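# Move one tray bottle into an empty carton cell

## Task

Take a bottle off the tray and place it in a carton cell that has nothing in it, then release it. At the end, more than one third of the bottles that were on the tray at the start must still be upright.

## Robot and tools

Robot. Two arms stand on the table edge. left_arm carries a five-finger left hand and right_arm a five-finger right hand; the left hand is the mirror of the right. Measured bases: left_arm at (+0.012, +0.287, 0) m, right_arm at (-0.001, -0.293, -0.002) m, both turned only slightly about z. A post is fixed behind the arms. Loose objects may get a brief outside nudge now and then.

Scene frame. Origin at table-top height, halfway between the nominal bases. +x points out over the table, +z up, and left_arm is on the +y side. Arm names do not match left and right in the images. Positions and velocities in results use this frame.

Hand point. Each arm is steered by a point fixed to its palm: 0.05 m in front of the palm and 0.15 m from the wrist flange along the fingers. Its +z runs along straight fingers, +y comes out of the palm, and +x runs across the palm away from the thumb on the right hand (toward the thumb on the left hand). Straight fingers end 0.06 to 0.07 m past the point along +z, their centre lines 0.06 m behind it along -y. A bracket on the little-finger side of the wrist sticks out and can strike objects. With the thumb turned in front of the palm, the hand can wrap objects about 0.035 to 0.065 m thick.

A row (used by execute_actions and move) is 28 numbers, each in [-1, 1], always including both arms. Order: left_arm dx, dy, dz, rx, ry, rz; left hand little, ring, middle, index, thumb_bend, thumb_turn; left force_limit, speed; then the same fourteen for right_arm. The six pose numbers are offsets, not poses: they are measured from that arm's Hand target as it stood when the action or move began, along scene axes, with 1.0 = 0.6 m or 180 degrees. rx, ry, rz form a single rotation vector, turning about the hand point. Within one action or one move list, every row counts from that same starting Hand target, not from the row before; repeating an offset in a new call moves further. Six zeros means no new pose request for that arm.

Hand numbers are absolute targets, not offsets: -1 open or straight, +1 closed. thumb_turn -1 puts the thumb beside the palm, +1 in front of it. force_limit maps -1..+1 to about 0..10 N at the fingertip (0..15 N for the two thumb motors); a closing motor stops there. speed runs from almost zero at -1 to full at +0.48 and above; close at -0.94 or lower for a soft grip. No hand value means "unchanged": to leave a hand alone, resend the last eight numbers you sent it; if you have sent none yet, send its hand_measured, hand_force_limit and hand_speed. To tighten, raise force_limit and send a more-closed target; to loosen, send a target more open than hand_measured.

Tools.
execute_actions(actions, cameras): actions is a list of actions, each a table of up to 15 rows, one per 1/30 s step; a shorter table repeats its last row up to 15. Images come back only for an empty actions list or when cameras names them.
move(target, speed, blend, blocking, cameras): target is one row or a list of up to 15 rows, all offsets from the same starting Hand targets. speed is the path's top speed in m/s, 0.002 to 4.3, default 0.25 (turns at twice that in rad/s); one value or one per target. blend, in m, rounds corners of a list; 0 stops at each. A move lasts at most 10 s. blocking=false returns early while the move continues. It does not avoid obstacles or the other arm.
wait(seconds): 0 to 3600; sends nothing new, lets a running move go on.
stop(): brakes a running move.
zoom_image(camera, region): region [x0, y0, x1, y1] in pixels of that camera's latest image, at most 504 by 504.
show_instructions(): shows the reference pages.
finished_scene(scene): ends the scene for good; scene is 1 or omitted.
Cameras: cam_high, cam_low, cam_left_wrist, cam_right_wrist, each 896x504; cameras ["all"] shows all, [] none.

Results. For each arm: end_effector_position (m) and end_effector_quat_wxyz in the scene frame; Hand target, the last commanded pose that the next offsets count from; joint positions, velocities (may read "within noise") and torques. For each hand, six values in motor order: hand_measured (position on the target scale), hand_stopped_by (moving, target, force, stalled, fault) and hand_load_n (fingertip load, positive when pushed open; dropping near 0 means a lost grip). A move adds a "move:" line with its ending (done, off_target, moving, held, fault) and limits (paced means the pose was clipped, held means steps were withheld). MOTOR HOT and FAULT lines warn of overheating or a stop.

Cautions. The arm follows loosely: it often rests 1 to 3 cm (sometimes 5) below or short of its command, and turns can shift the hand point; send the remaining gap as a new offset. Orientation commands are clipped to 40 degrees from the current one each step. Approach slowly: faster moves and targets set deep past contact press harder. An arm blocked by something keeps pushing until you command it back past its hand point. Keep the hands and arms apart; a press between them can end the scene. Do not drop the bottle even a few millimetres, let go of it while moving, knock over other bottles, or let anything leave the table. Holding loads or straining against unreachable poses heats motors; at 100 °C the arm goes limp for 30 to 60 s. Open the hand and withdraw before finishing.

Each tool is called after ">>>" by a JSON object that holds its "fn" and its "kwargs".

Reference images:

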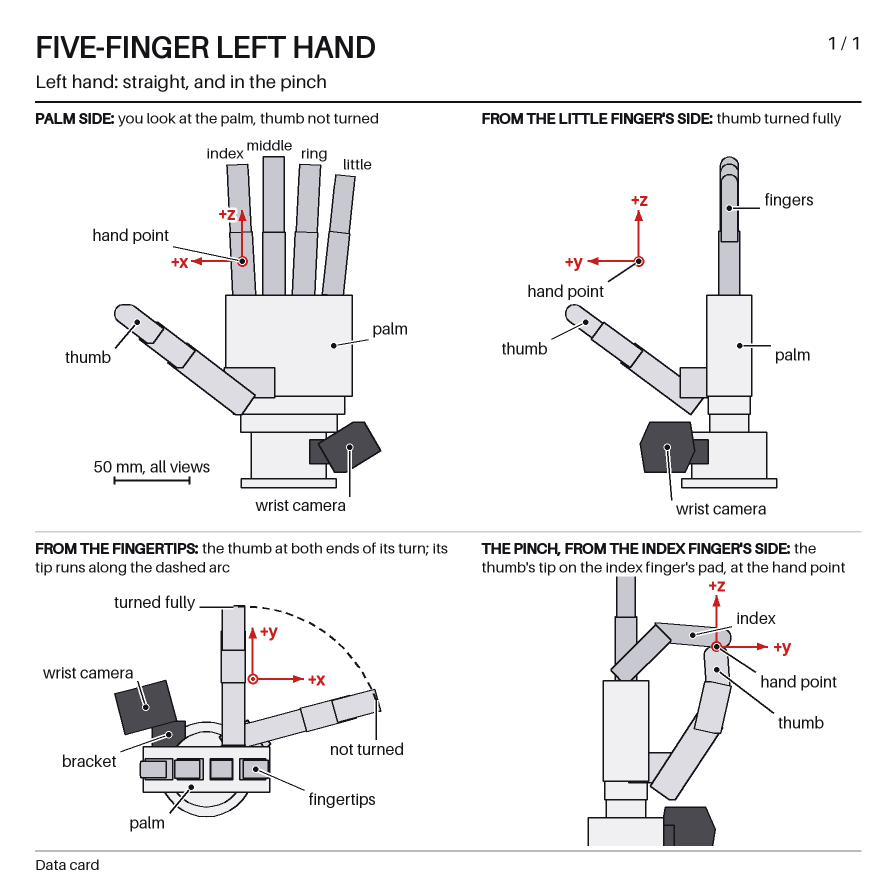

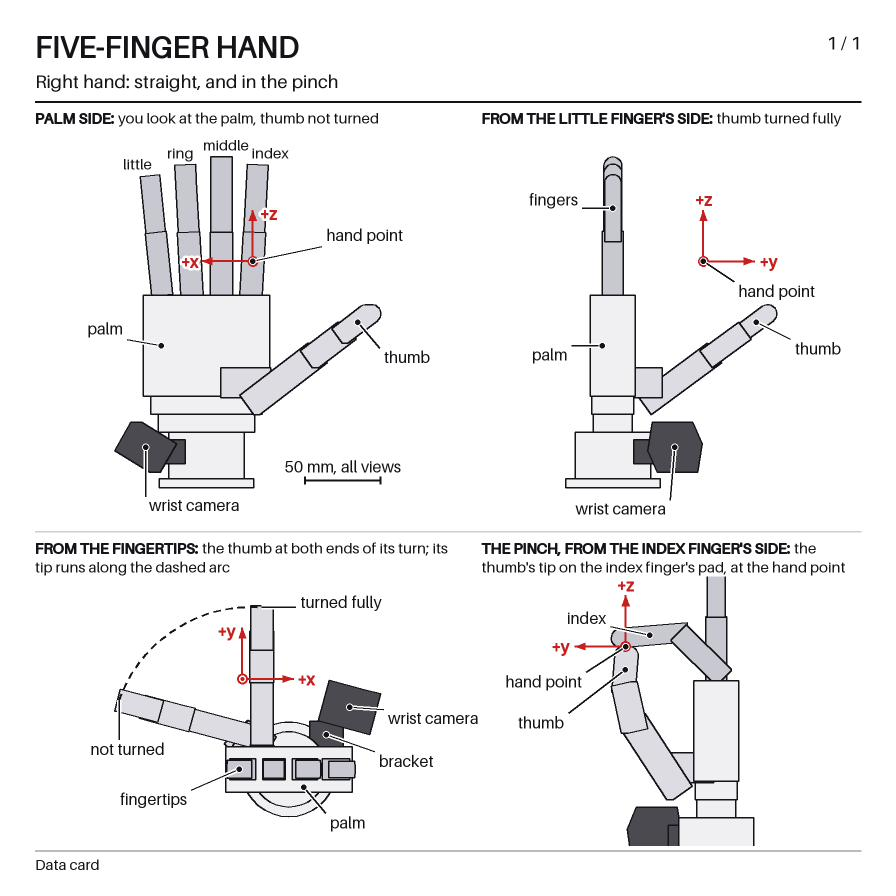

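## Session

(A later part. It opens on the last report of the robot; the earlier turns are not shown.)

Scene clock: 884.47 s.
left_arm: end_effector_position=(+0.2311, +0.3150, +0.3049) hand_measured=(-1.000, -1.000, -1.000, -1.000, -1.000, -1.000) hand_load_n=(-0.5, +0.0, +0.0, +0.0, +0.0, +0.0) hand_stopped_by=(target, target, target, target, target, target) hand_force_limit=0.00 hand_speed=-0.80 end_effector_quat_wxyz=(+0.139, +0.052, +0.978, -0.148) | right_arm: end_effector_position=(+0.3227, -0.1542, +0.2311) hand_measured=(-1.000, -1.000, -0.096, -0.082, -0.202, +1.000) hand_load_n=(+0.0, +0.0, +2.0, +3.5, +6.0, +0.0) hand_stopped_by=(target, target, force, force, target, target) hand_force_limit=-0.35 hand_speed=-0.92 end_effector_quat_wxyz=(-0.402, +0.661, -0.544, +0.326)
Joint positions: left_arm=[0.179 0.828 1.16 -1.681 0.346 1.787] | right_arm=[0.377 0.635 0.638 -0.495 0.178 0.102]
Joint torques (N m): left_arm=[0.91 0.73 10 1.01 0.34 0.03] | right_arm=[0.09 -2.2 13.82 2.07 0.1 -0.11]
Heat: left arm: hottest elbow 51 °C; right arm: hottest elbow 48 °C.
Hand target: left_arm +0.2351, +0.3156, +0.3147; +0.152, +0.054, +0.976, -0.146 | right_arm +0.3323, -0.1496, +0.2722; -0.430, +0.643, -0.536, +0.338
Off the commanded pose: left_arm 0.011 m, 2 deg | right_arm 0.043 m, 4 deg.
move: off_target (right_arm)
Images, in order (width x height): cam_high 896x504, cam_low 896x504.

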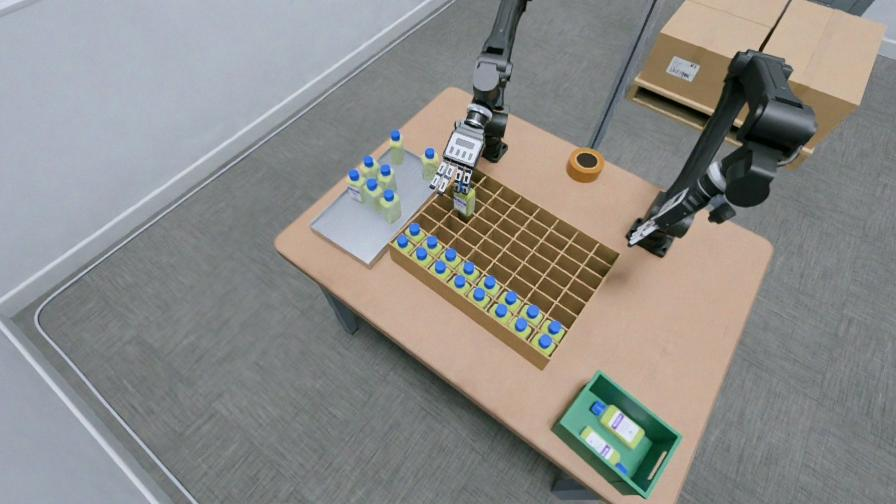

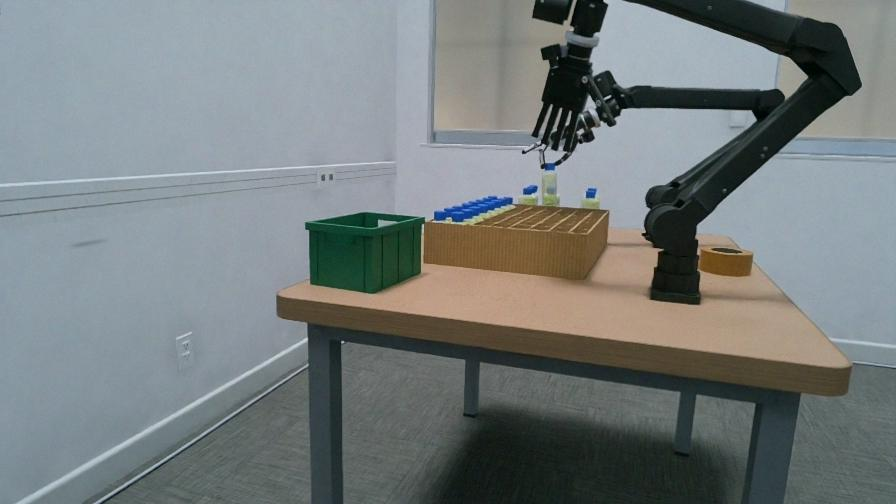

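>>> {"fn": "move", "kwargs": {"target": [[0,0,0,0,0,0,-1,-1,-1,-1,-1,-1,0,-0.8,0.0015,0.0,-0.072,0,0,0,-1,-1,0.2,0.2,-0.2,1,-0.35,-0.92]], "speed": 0.04, "cameras": ["cam_low","cam_high"]}}

>>> {"fn": "zoom_image", "kwargs": {"camera": "cam_high", "region": [440, 180, 500, 240]}}

>>> {"fn": "zoom_image", "kwargs": {"camera": "cam_low", "region": [510, 160, 590, 230]}}

Scene clock: 898.23 s.
left_arm: end_effector_position=(+0.2311, +0.3150, +0.3049) hand_measured=(-1.000, -1.000, -1.000, -1.000, -1.000, -1.000) hand_load_n=(+0.0, +0.0, +0.0, +0.0, +0.0, +0.0) hand_stopped_by=(target, target, target, target, target, target) hand_force_limit=0.00 hand_speed=-0.80 end_effector_quat_wxyz=(+0.139, +0.052, +0.978, -0.148) | right_arm: end_effector_position=(+0.3276, -0.1520, +0.2187) hand_measured=(-1.000, -1.000, -0.096, -0.082, -0.202, +1.000) hand_load_n=(+0.0, +0.0, +2.0, +4.0, +5.5, +0.0) hand_stopped_by=(target, target, force, force, target, target) hand_force_limit=-0.35 hand_speed=-0.92 end_effector_quat_wxyz=(-0.415, +0.653, -0.539, +0.332)
Joint positions: left_arm=[0.179 0.828 1.16 -1.681 0.346 1.787] | right_arm=[0.377 0.635 0.587 -0.409 0.177 0.102]
Joint torques (N m): left_arm=[1.38 0.85 10.18 0.94 0.29 0.03] | right_arm=[0.21 -1.79 9.4 3.38 0.07 -0.11]
Heat: left arm: hottest elbow 51 °C; right arm: hottest elbow 48 °C.
Hand target: left_arm +0.2351, +0.3156, +0.3147; +0.152, +0.054, +0.976, -0.146 | right_arm +0.3332, -0.1495, +0.2291; -0.430, +0.643, -0.536, +0.338
Off the commanded pose: left_arm 0.011 m, 2 deg | right_arm 0.012 m, 2 deg.
move: off_target (right_arm)
Images, in order (width x height): cam_high 896x504, cam_low 896x504.

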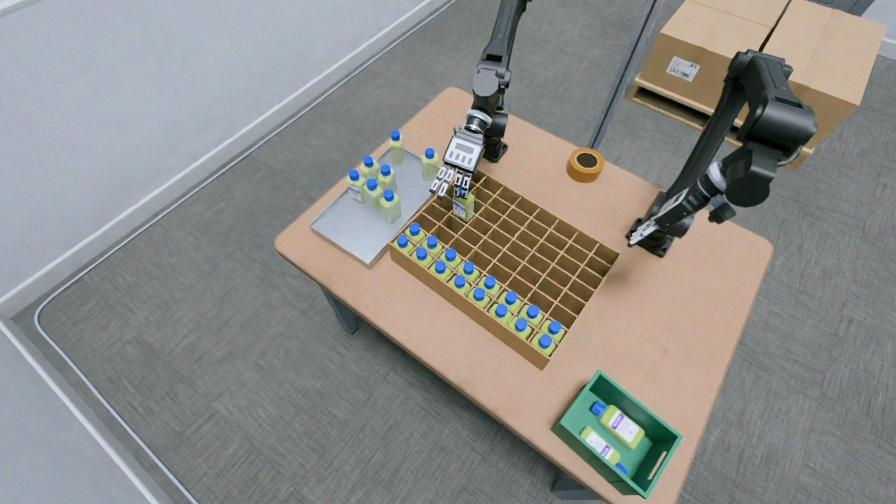

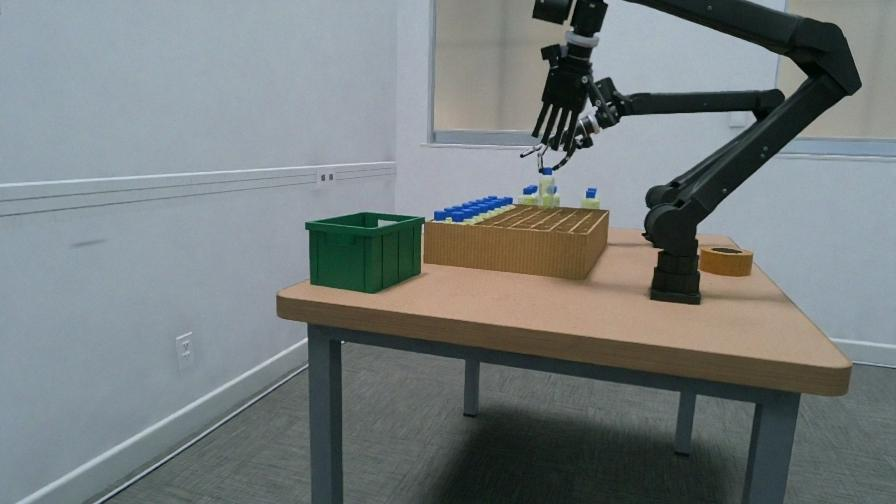

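Scaled by 8.400 from the camera's image (finer frame: 1280x720).

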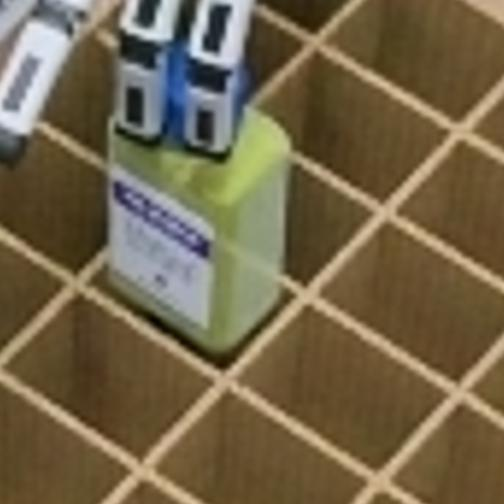

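Scaled by 6.300 from the camera's image (finer frame: 1280x720).

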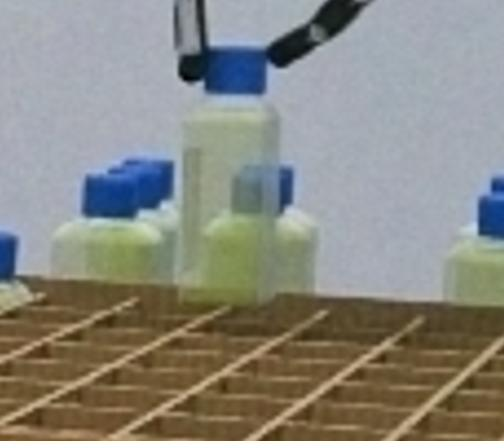

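>>> {"fn": "move", "kwargs": {"target": [[0,0,0,0,0,0,-1,-1,-1,-1,-1,-1,0,-0.8,0.0067,-0.0208,0,0,0.0139,0,-1,-1,0.2,0.2,-0.2,1,-0.35,-0.92],[0,0,0,0,0,0,-1,-1,-1,-1,-1,-1,0,-0.8,0.0067,-0.0003,-0.004,0,0.0139,0,-1,-1,0.2,0.2,-0.2,1,-0.35,-0.92]], "speed": [0.04,0.02], "cameras": ["cam_low","cam_high"]}}

>>> {"fn": "zoom_image", "kwargs": {"camera": "cam_high", "region": [440, 180, 500, 240]}}

>>> {"fn": "zoom_image", "kwargs": {"camera": "cam_low", "region": [510, 160, 590, 230]}}

Scene clock: 913.47 s.
left_arm: end_effector_position=(+0.2311, +0.3150, +0.3049) hand_measured=(-1.000, -1.000, -1.000, -1.000, -1.000, -1.000) hand_load_n=(+0.0, +0.0, -0.5, +0.0, +0.0, +0.0) hand_stopped_by=(target, target, target, target, target, target) hand_force_limit=0.00 hand_speed=-0.80 end_effector_quat_wxyz=(+0.139, +0.052, +0.978, -0.148) | right_arm: end_effector_position=(+0.3289, -0.1575, +0.2071) hand_measured=(-1.000, -1.000, -0.096, -0.082, -0.202, +1.000) hand_load_n=(+0.0, +0.0, +2.0, +4.0, +5.5, +0.0) hand_stopped_by=(target, target, force, force, target, target) hand_force_limit=-0.35 hand_speed=-0.92 end_effector_quat_wxyz=(-0.401, +0.660, -0.548, +0.321)
Joint positions: left_arm=[0.179 0.828 1.16 -1.681 0.346 1.787] | right_arm=[0.346 0.659 0.587 -0.426 0.149 0.098]
Joint torques (N m): left_arm=[1.49 0.67 10.17 0.94 0.28 0.05] | right_arm=[1.03 -1.2 11.52 2.56 0.22 -0.01]
Heat: left arm: hottest elbow 51 °C; right arm: hottest elbow 47 °C.
Hand target: left_arm +0.2351, +0.3156, +0.3147; +0.152, +0.054, +0.976, -0.146 | right_arm +0.3373, -0.1498, +0.2267; -0.418, +0.651, -0.545, +0.324
Off the commanded pose: left_arm 0.011 m, 2 deg | right_arm 0.023 m, 2 deg.
move: off_target (right_arm)
Images, in order (width x height): cam_high 896x504, cam_low 896x504.

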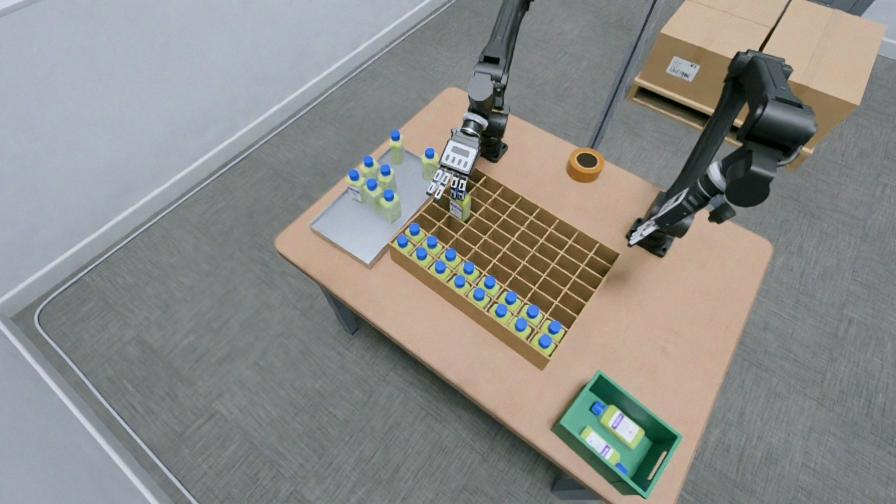

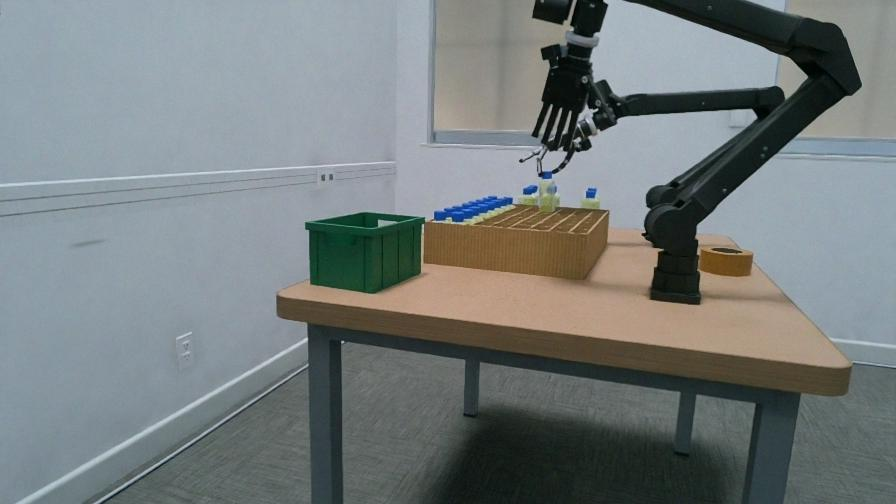

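Scaled by 8.400 from the camera's image (finer frame: 1280x720).

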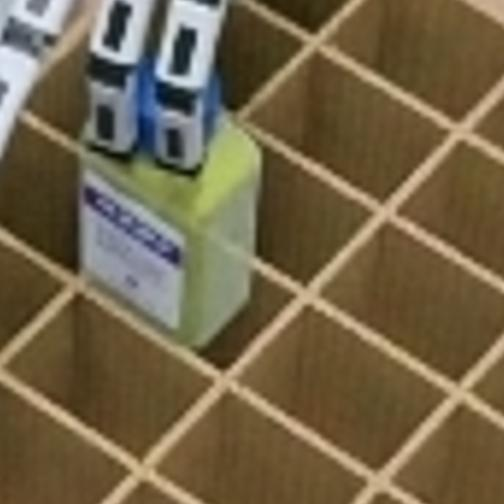

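Scaled by 6.300 from the camera's image (finer frame: 1280x720).

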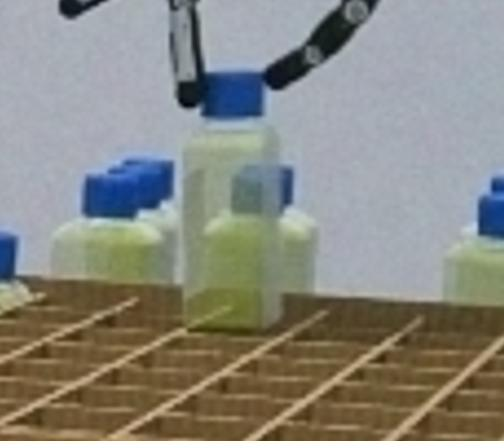

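>>> {"fn": "move", "kwargs": {"target": [[0,0,0,0,0,0,-1,-1,-1,-1,-1,-1,0,-0.8,0.003,0.014,0.005,0,0,0,-1,-1,0.2,0.2,-0.2,1,-0.35,-0.92]], "speed": [0.02], "cameras": ["cam_low","cam_high"]}}

>>> {"fn": "zoom_image", "kwargs": {"camera": "cam_high", "region": [440, 180, 500, 240]}}

>>> {"fn": "zoom_image", "kwargs": {"camera": "cam_low", "region": [510, 160, 590, 230]}}

Scene clock: 933.77 s.
left_arm: end_effector_position=(+0.2311, +0.3150, +0.3049) hand_measured=(-1.000, -1.000, -1.000, -1.000, -1.000, -1.000) hand_load_n=(+0.0, +0.0, +0.0, +0.0, +0.0, +0.0) hand_stopped_by=(target, target, target, target, target, target) hand_force_limit=0.00 hand_speed=-0.80 end_effector_quat_wxyz=(+0.139, +0.052, +0.978, -0.148) | right_arm: end_effector_position=(+0.3285, -0.1508, +0.2064) hand_measured=(-1.000, -1.000, -0.096, -0.082, -0.202, +1.000) hand_load_n=(+0.0, +0.0, +3.0, +3.5, +5.0, +0.0) hand_stopped_by=(target, target, force, force, target, target) hand_force_limit=-0.35 hand_speed=-0.92 end_effector_quat_wxyz=(-0.399, +0.661, -0.548, +0.321)
Joint positions: left_arm=[0.179 0.828 1.16 -1.681 0.346 1.787] | right_arm=[0.378 0.67 0.591 -0.426 0.178 0.112]
Joint torques (N m): left_arm=[1.14 0.32 10.1 1.01 0.27 0.04] | right_arm=[1.03 -0.79 12.18 2.56 0.2 -0.01]
Heat: left arm: hottest elbow 51 °C; right arm: hottest elbow 47 °C.
Hand target: left_arm +0.2351, +0.3156, +0.3147; +0.152, +0.054, +0.976, -0.146 | right_arm +0.3390, -0.1414, +0.2295; -0.418, +0.651, -0.545, +0.324
Off the commanded pose: left_arm 0.011 m, 2 deg | right_arm 0.027 m, 3 deg.
move: off_target (right_arm)
Images, in order (width x height): cam_high 896x504, cam_low 896x504.

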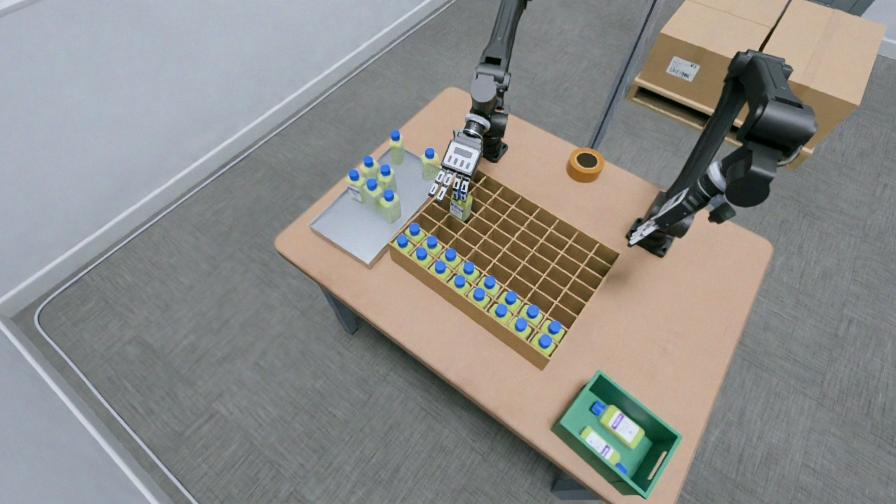

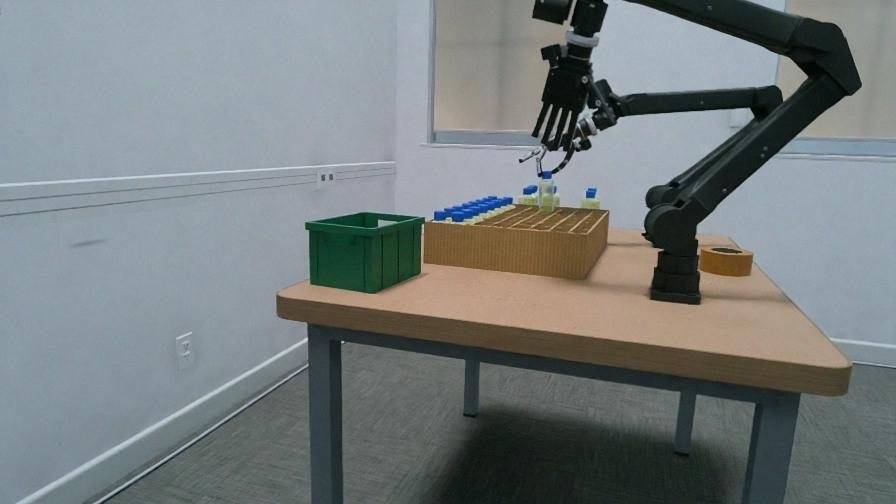

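Scaled by 8.400 from the camera's image (finer frame: 1280x720).

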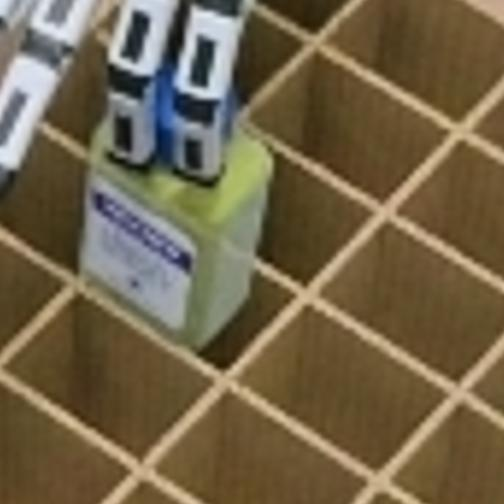

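Scaled by 6.300 from the camera's image (finer frame: 1280x720).

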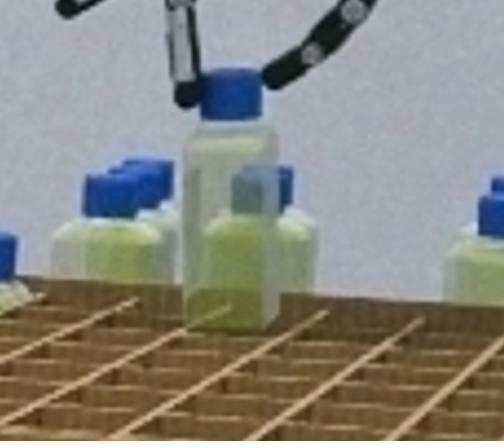

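>>> {"fn": "move", "kwargs": {"target": [[0,0,0,0,0,0,-1,-1,-1,-1,-1,-1,0,-0.8,0.0,-0.01,0.05,0,0,0,-1,-1,0.2,0.2,-0.2,1,-0.35,-0.92]], "speed": [0.05], "cameras": ["cam_low","cam_high"]}}

>>> {"fn": "zoom_image", "kwargs": {"camera": "cam_high", "region": [440, 180, 500, 240]}}

>>> {"fn": "zoom_image", "kwargs": {"camera": "cam_low", "region": [510, 160, 590, 230]}}

Scene clock: 941.67 s.
left_arm: end_effector_position=(+0.2311, +0.3150, +0.3049) hand_measured=(-1.000, -1.000, -1.000, -1.000, -1.000, -1.000) hand_load_n=(+0.0, +0.0, +0.0, +0.0, +0.0, +0.0) hand_stopped_by=(target, target, target, target, target, target) hand_force_limit=0.00 hand_speed=-0.80 end_effector_quat_wxyz=(+0.139, +0.052, +0.978, -0.148) | right_arm: end_effector_position=(+0.3262, -0.1500, +0.2215) hand_measured=(-1.000, -1.000, -0.096, -0.082, -0.202, +1.000) hand_load_n=(+0.0, -0.5, +2.0, +3.5, +5.5, +0.0) hand_stopped_by=(target, target, force, force, target, target) hand_force_limit=-0.35 hand_speed=-0.92 end_effector_quat_wxyz=(-0.394, +0.667, -0.550, +0.312)
Joint positions: left_arm=[0.179 0.828 1.16 -1.681 0.346 1.787] | right_arm=[0.372 0.674 0.644 -0.495 0.16 0.113]
Joint torques (N m): left_arm=[1.55 0.15 9.89 0.87 0.28 0.05] | right_arm=[-0.15 -1.96 13.82 2.06 0.09 -0.11]
Heat: left arm: hottest elbow 51 °C; right arm: hottest elbow 48 °C.
Hand target: left_arm +0.2351, +0.3156, +0.3147; +0.152, +0.054, +0.976, -0.146 | right_arm +0.3390, -0.1473, +0.2595; -0.418, +0.651, -0.545, +0.324
Off the commanded pose: left_arm 0.011 m, 2 deg | right_arm 0.040 m, 4 deg.
move: off_target (right_arm)
Images, in order (width x height): cam_high 896x504, cam_low 896x504.

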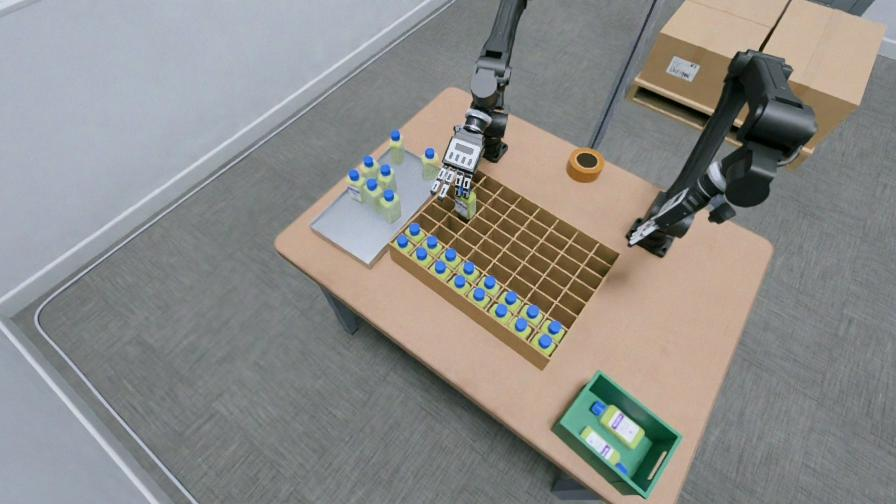

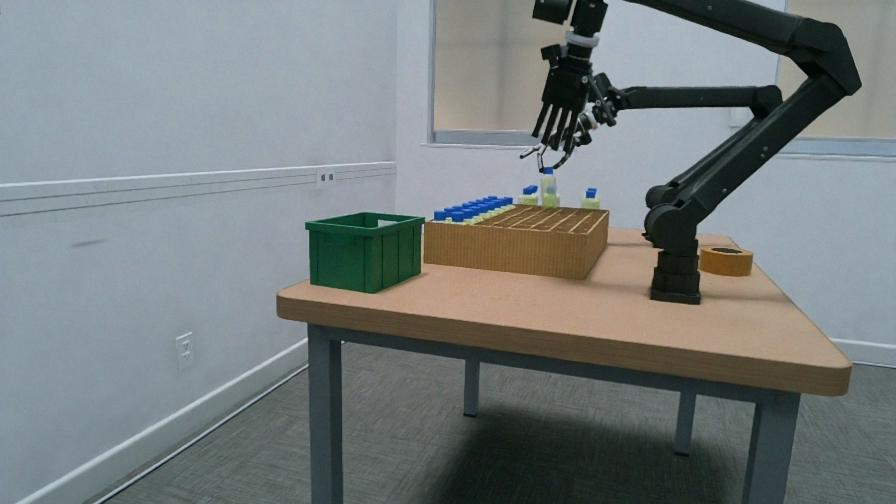

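Scaled by 8.400 from the camera's image (finer frame: 1280x720).

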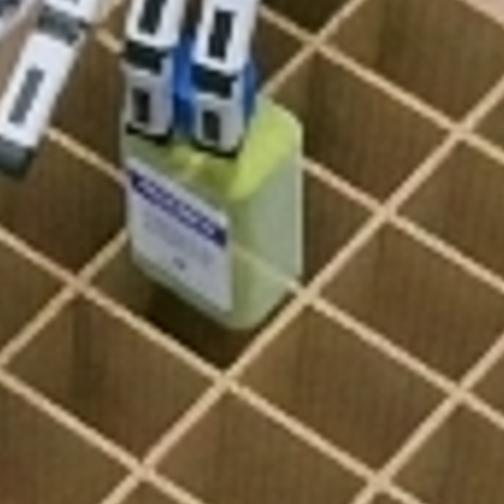

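Scaled by 6.300 from the camera's image (finer frame: 1280x720).

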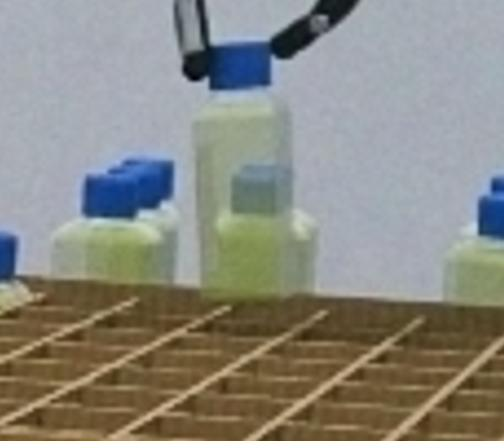

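>>> {"fn": "move", "kwargs": {"target": [[0,0,0,0,0,0,-1,-1,-1,-1,-1,-1,0,-0.8,0.001,-0.0178,0.0,0,0,0,-1,-1,0.2,0.2,-0.2,1,-0.35,-0.92],[0,0,0,0,0,0,-1,-1,-1,-1,-1,-1,0,-0.8,0.001,-0.0178,-0.05,0,0,0,-1,-1,0.2,0.2,-0.2,1,-0.35,-0.92]], "speed": [0.03,0.03], "cameras": ["cam_low","cam_high"]}}

>>> {"fn": "zoom_image", "kwargs": {"camera": "cam_high", "region": [440, 180, 500, 240]}}

>>> {"fn": "zoom_image", "kwargs": {"camera": "cam_low", "region": [510, 160, 590, 230]}}

Scene clock: 957.97 s.
left_arm: end_effector_position=(+0.2311, +0.3150, +0.3049) hand_measured=(-1.000, -1.000, -1.000, -1.000, -1.000, -1.000) hand_load_n=(+0.0, +0.0, +0.0, +0.0, +0.0, +0.0) hand_stopped_by=(target, target, target, target, target, target) hand_force_limit=0.00 hand_speed=-0.80 end_effector_quat_wxyz=(+0.139, +0.052, +0.978, -0.148) | right_arm: end_effector_position=(+0.3333, -0.1574, +0.2182) hand_measured=(-1.000, -1.000, -0.096, -0.082, -0.202, +1.000) hand_load_n=(+0.0, +0.0, +2.0, +4.0, +6.0, +0.0) hand_stopped_by=(target, target, force, force, target, target) hand_force_limit=-0.35 hand_speed=-0.92 end_effector_quat_wxyz=(-0.404, +0.660, -0.551, +0.314)
Joint positions: left_arm=[0.179 0.828 1.16 -1.681 0.346 1.787] | right_arm=[0.325 0.674 0.622 -0.449 0.118 0.1]
Joint torques (N m): left_arm=[1.26 0.44 9.98 0.81 0.28 -0.01] | right_arm=[-0.56 -2.32 9.39 3.32 0.03 -0.2]
Heat: left arm: hottest elbow 51 °C; right arm: hottest elbow 49 °C.
Hand target: left_arm +0.2351, +0.3156, +0.3147; +0.152, +0.054, +0.976, -0.146 | right_arm +0.3396, -0.1580, +0.2297; -0.418, +0.651, -0.545, +0.324
Off the commanded pose: left_arm 0.011 m, 2 deg | right_arm 0.013 m, 2 deg.
move: off_target (right_arm)
Images, in order (width x height): cam_high 896x504, cam_low 896x504.

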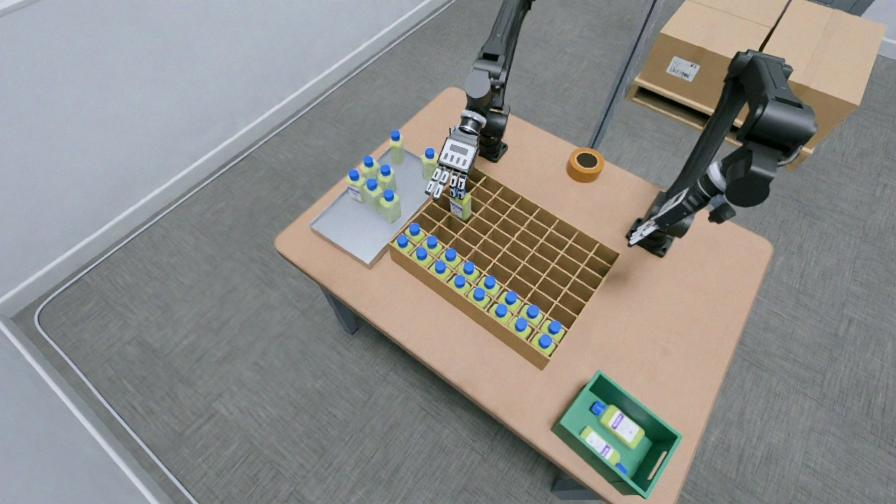

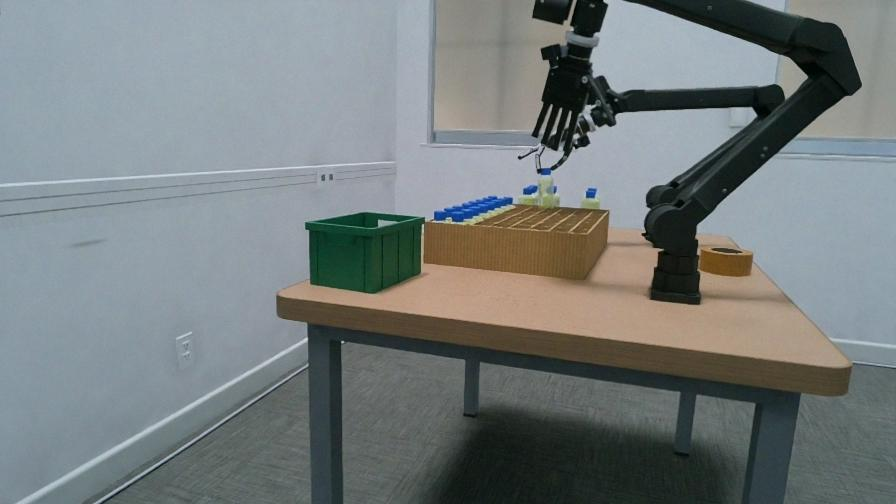

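Scaled by 8.400 from the camera's image (finer frame: 1280x720).

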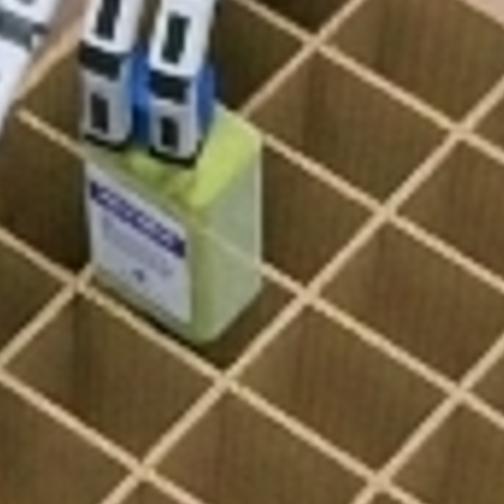

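Scaled by 6.300 from the camera's image (finer frame: 1280x720).

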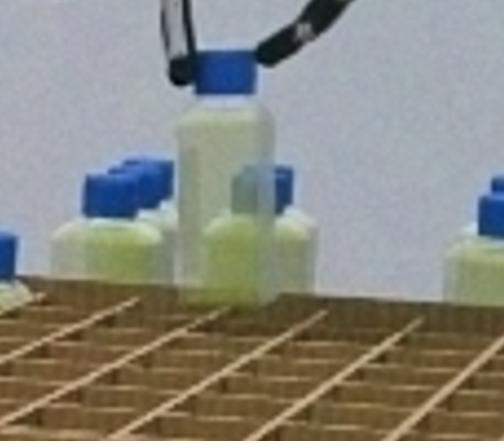

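>>> {"fn": "move", "kwargs": {"target": [[0,0,0,0,0,0,-1,-1,-1,-1,-1,-1,0,-0.8,0.003,0.0223,0.01,0,0,0,-1,-1,0.2,0.2,-0.2,1,-0.35,-0.92]], "speed": [0.02], "cameras": ["cam_low","cam_high"]}}

>>> {"fn": "zoom_image", "kwargs": {"camera": "cam_high", "region": [440, 180, 500, 240]}}

>>> {"fn": "zoom_image", "kwargs": {"camera": "cam_low", "region": [510, 160, 590, 230]}}

Scene clock: 970.80 s.
left_arm: end_effector_position=(+0.2311, +0.3150, +0.3049) hand_measured=(-1.000, -1.000, -1.000, -1.000, -1.000, -1.000) hand_load_n=(+0.0, +0.0, +0.0, +0.0, +0.0, +0.0) hand_stopped_by=(target, target, target, target, target, target) hand_force_limit=0.00 hand_speed=-0.80 end_effector_quat_wxyz=(+0.139, +0.052, +0.978, -0.148) | right_arm: end_effector_position=(+0.3324, -0.1518, +0.2141) hand_measured=(-1.000, -1.000, -0.096, -0.082, -0.202, +1.000) hand_load_n=(+0.0, +0.0, +2.0, +3.5, +6.0, +0.0) hand_stopped_by=(target, target, force, force, target, target) hand_force_limit=-0.35 hand_speed=-0.92 end_effector_quat_wxyz=(-0.397, +0.664, -0.549, +0.317)
Joint positions: left_arm=[0.179 0.828 1.16 -1.681 0.346 1.787] | right_arm=[0.362 0.685 0.622 -0.449 0.159 0.105]
Joint torques (N m): left_arm=[1.38 0.38 10.09 1.06 0.3 0.01] | right_arm=[0.67 -1.96 11.17 3.04 0.34 -0.01]
Heat: left arm: hottest elbow 51 °C; right arm: hottest elbow 48 °C.
Hand target: left_arm +0.2351, +0.3156, +0.3147; +0.152, +0.054, +0.976, -0.146 | right_arm +0.3415, -0.1447, +0.2357; -0.418, +0.651, -0.545, +0.324
Off the commanded pose: left_arm 0.011 m, 2 deg | right_arm 0.025 m, 3 deg.
move: off_target (right_arm)
Images, in order (width x height): cam_high 896x504, cam_low 896x504.

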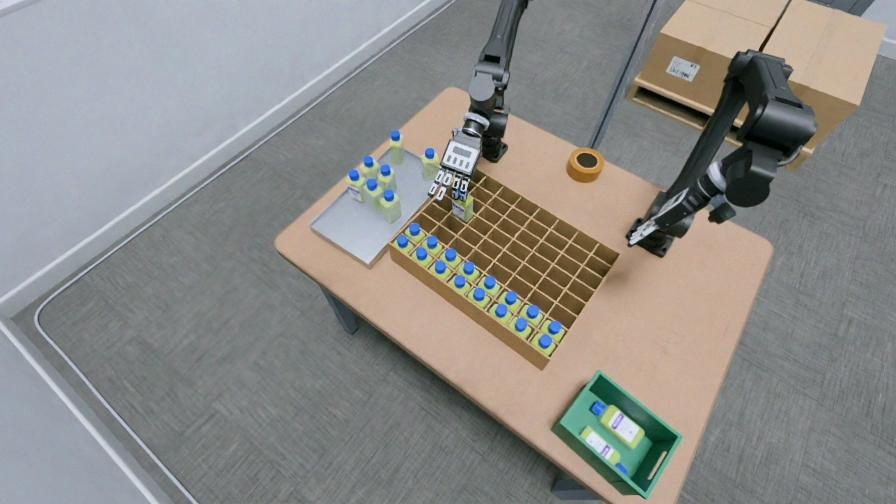

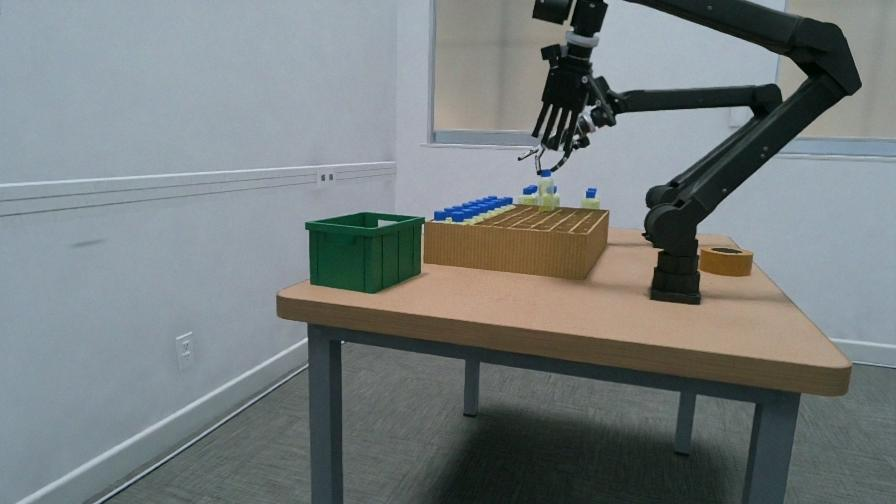

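Scaled by 8.400 from the camera's image (finer frame: 1280x720).

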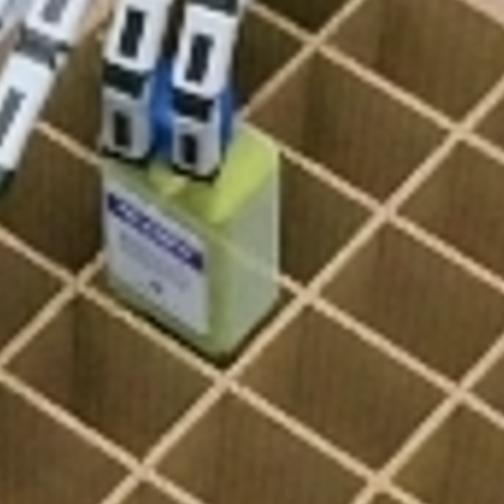

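Scaled by 6.300 from the camera's image (finer frame: 1280x720).

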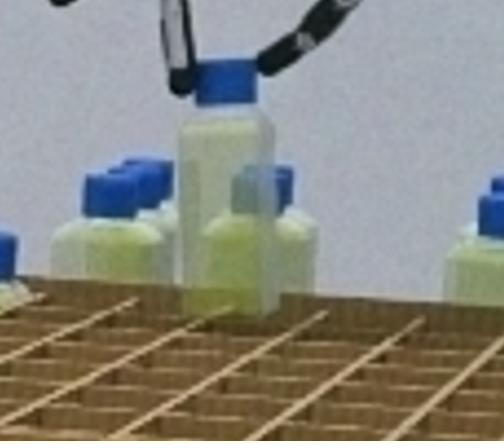

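>>> {"fn": "move", "kwargs": {"target": [[0,0,0,0,0,0,-1,-1,-1,-1,-1,-1,0,-0.8,-0.003,0,-0.035,0,0,0,-1,-1,0.2,0.2,-0.2,1,-0.35,-0.92]], "speed": [0.03], "cameras": ["cam_low","cam_high"]}}

>>> {"fn": "zoom_image", "kwargs": {"camera": "cam_high", "region": [440, 180, 500, 240]}}

>>> {"fn": "zoom_image", "kwargs": {"camera": "cam_low", "region": [510, 160, 590, 230]}}

Scene clock: 978.93 s.
left_arm: end_effector_position=(+0.2311, +0.3150, +0.3049) hand_measured=(-1.000, -1.000, -1.000, -1.000, -1.000, -1.000) hand_load_n=(+0.0, +0.0, +0.0, +0.0, +0.0, +0.0) hand_stopped_by=(target, target, target, target, target, target) hand_force_limit=0.00 hand_speed=-0.80 end_effector_quat_wxyz=(+0.139, +0.052, +0.978, -0.148) | right_arm: end_effector_position=(+0.3360, -0.1493, +0.2096) hand_measured=(-1.000, -1.000, -0.096, -0.082, -0.202, +1.000) hand_load_n=(+0.0, +0.0, +2.0, +4.0, +5.5, +0.0) hand_stopped_by=(target, target, force, force, target, target) hand_force_limit=-0.35 hand_speed=-0.92 end_effector_quat_wxyz=(-0.407, +0.657, -0.546, +0.322)
Joint positions: left_arm=[0.179 0.828 1.16 -1.681 0.346 1.787] | right_arm=[0.366 0.686 0.596 -0.395 0.162 0.109]
Joint torques (N m): left_arm=[1.44 -0.03 10.13 0.91 0.26 -0.02] | right_arm=[0.73 -1.9 9.01 3.18 0.32 -0.03]
Heat: left arm: hottest elbow 51 °C; right arm: hottest elbow 48 °C.
Hand target: left_arm +0.2351, +0.3156, +0.3147; +0.152, +0.054, +0.976, -0.146 | right_arm +0.3396, -0.1446, +0.2146; -0.418, +0.651, -0.545, +0.324
Off the commanded pose: left_arm 0.011 m, 2 deg | right_arm 0.008 m, 2 deg.
move: done
Images, in order (width x height): cam_high 896x504, cam_low 896x504.

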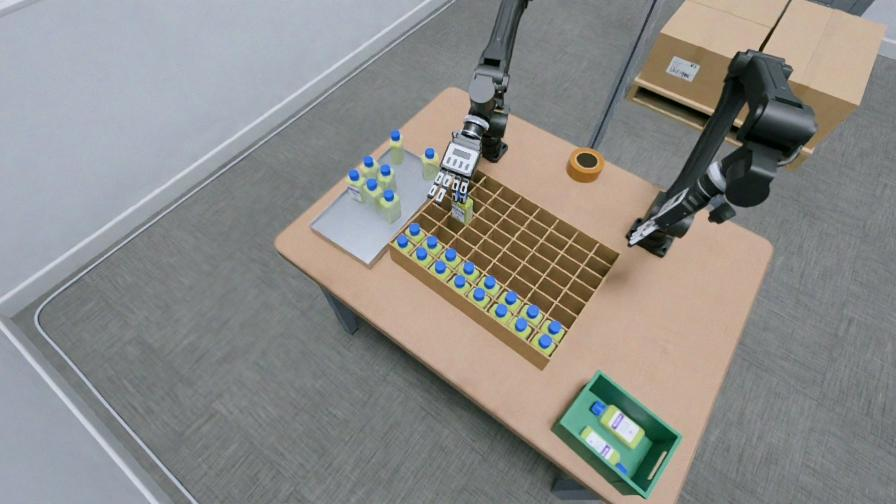

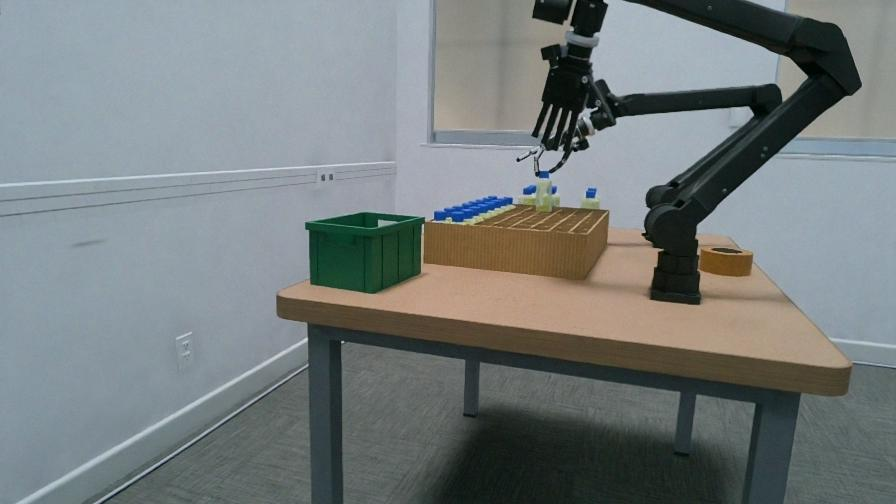

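Scaled by 8.400 from the camera's image (finer frame: 1280x720).

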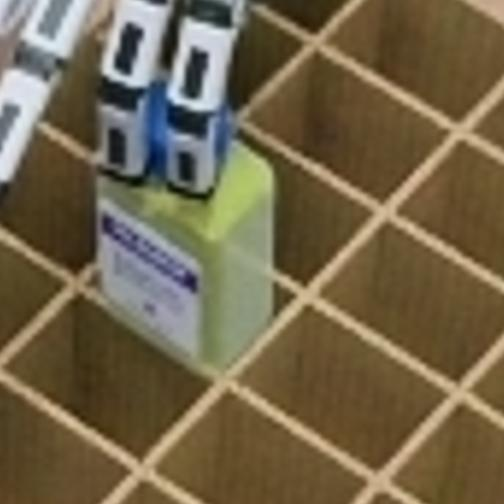

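Scaled by 6.300 from the camera's image (finer frame: 1280x720).

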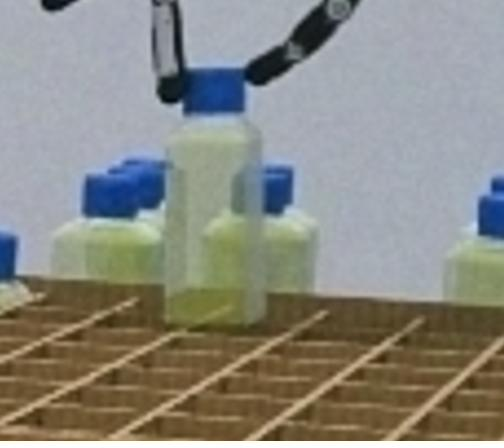

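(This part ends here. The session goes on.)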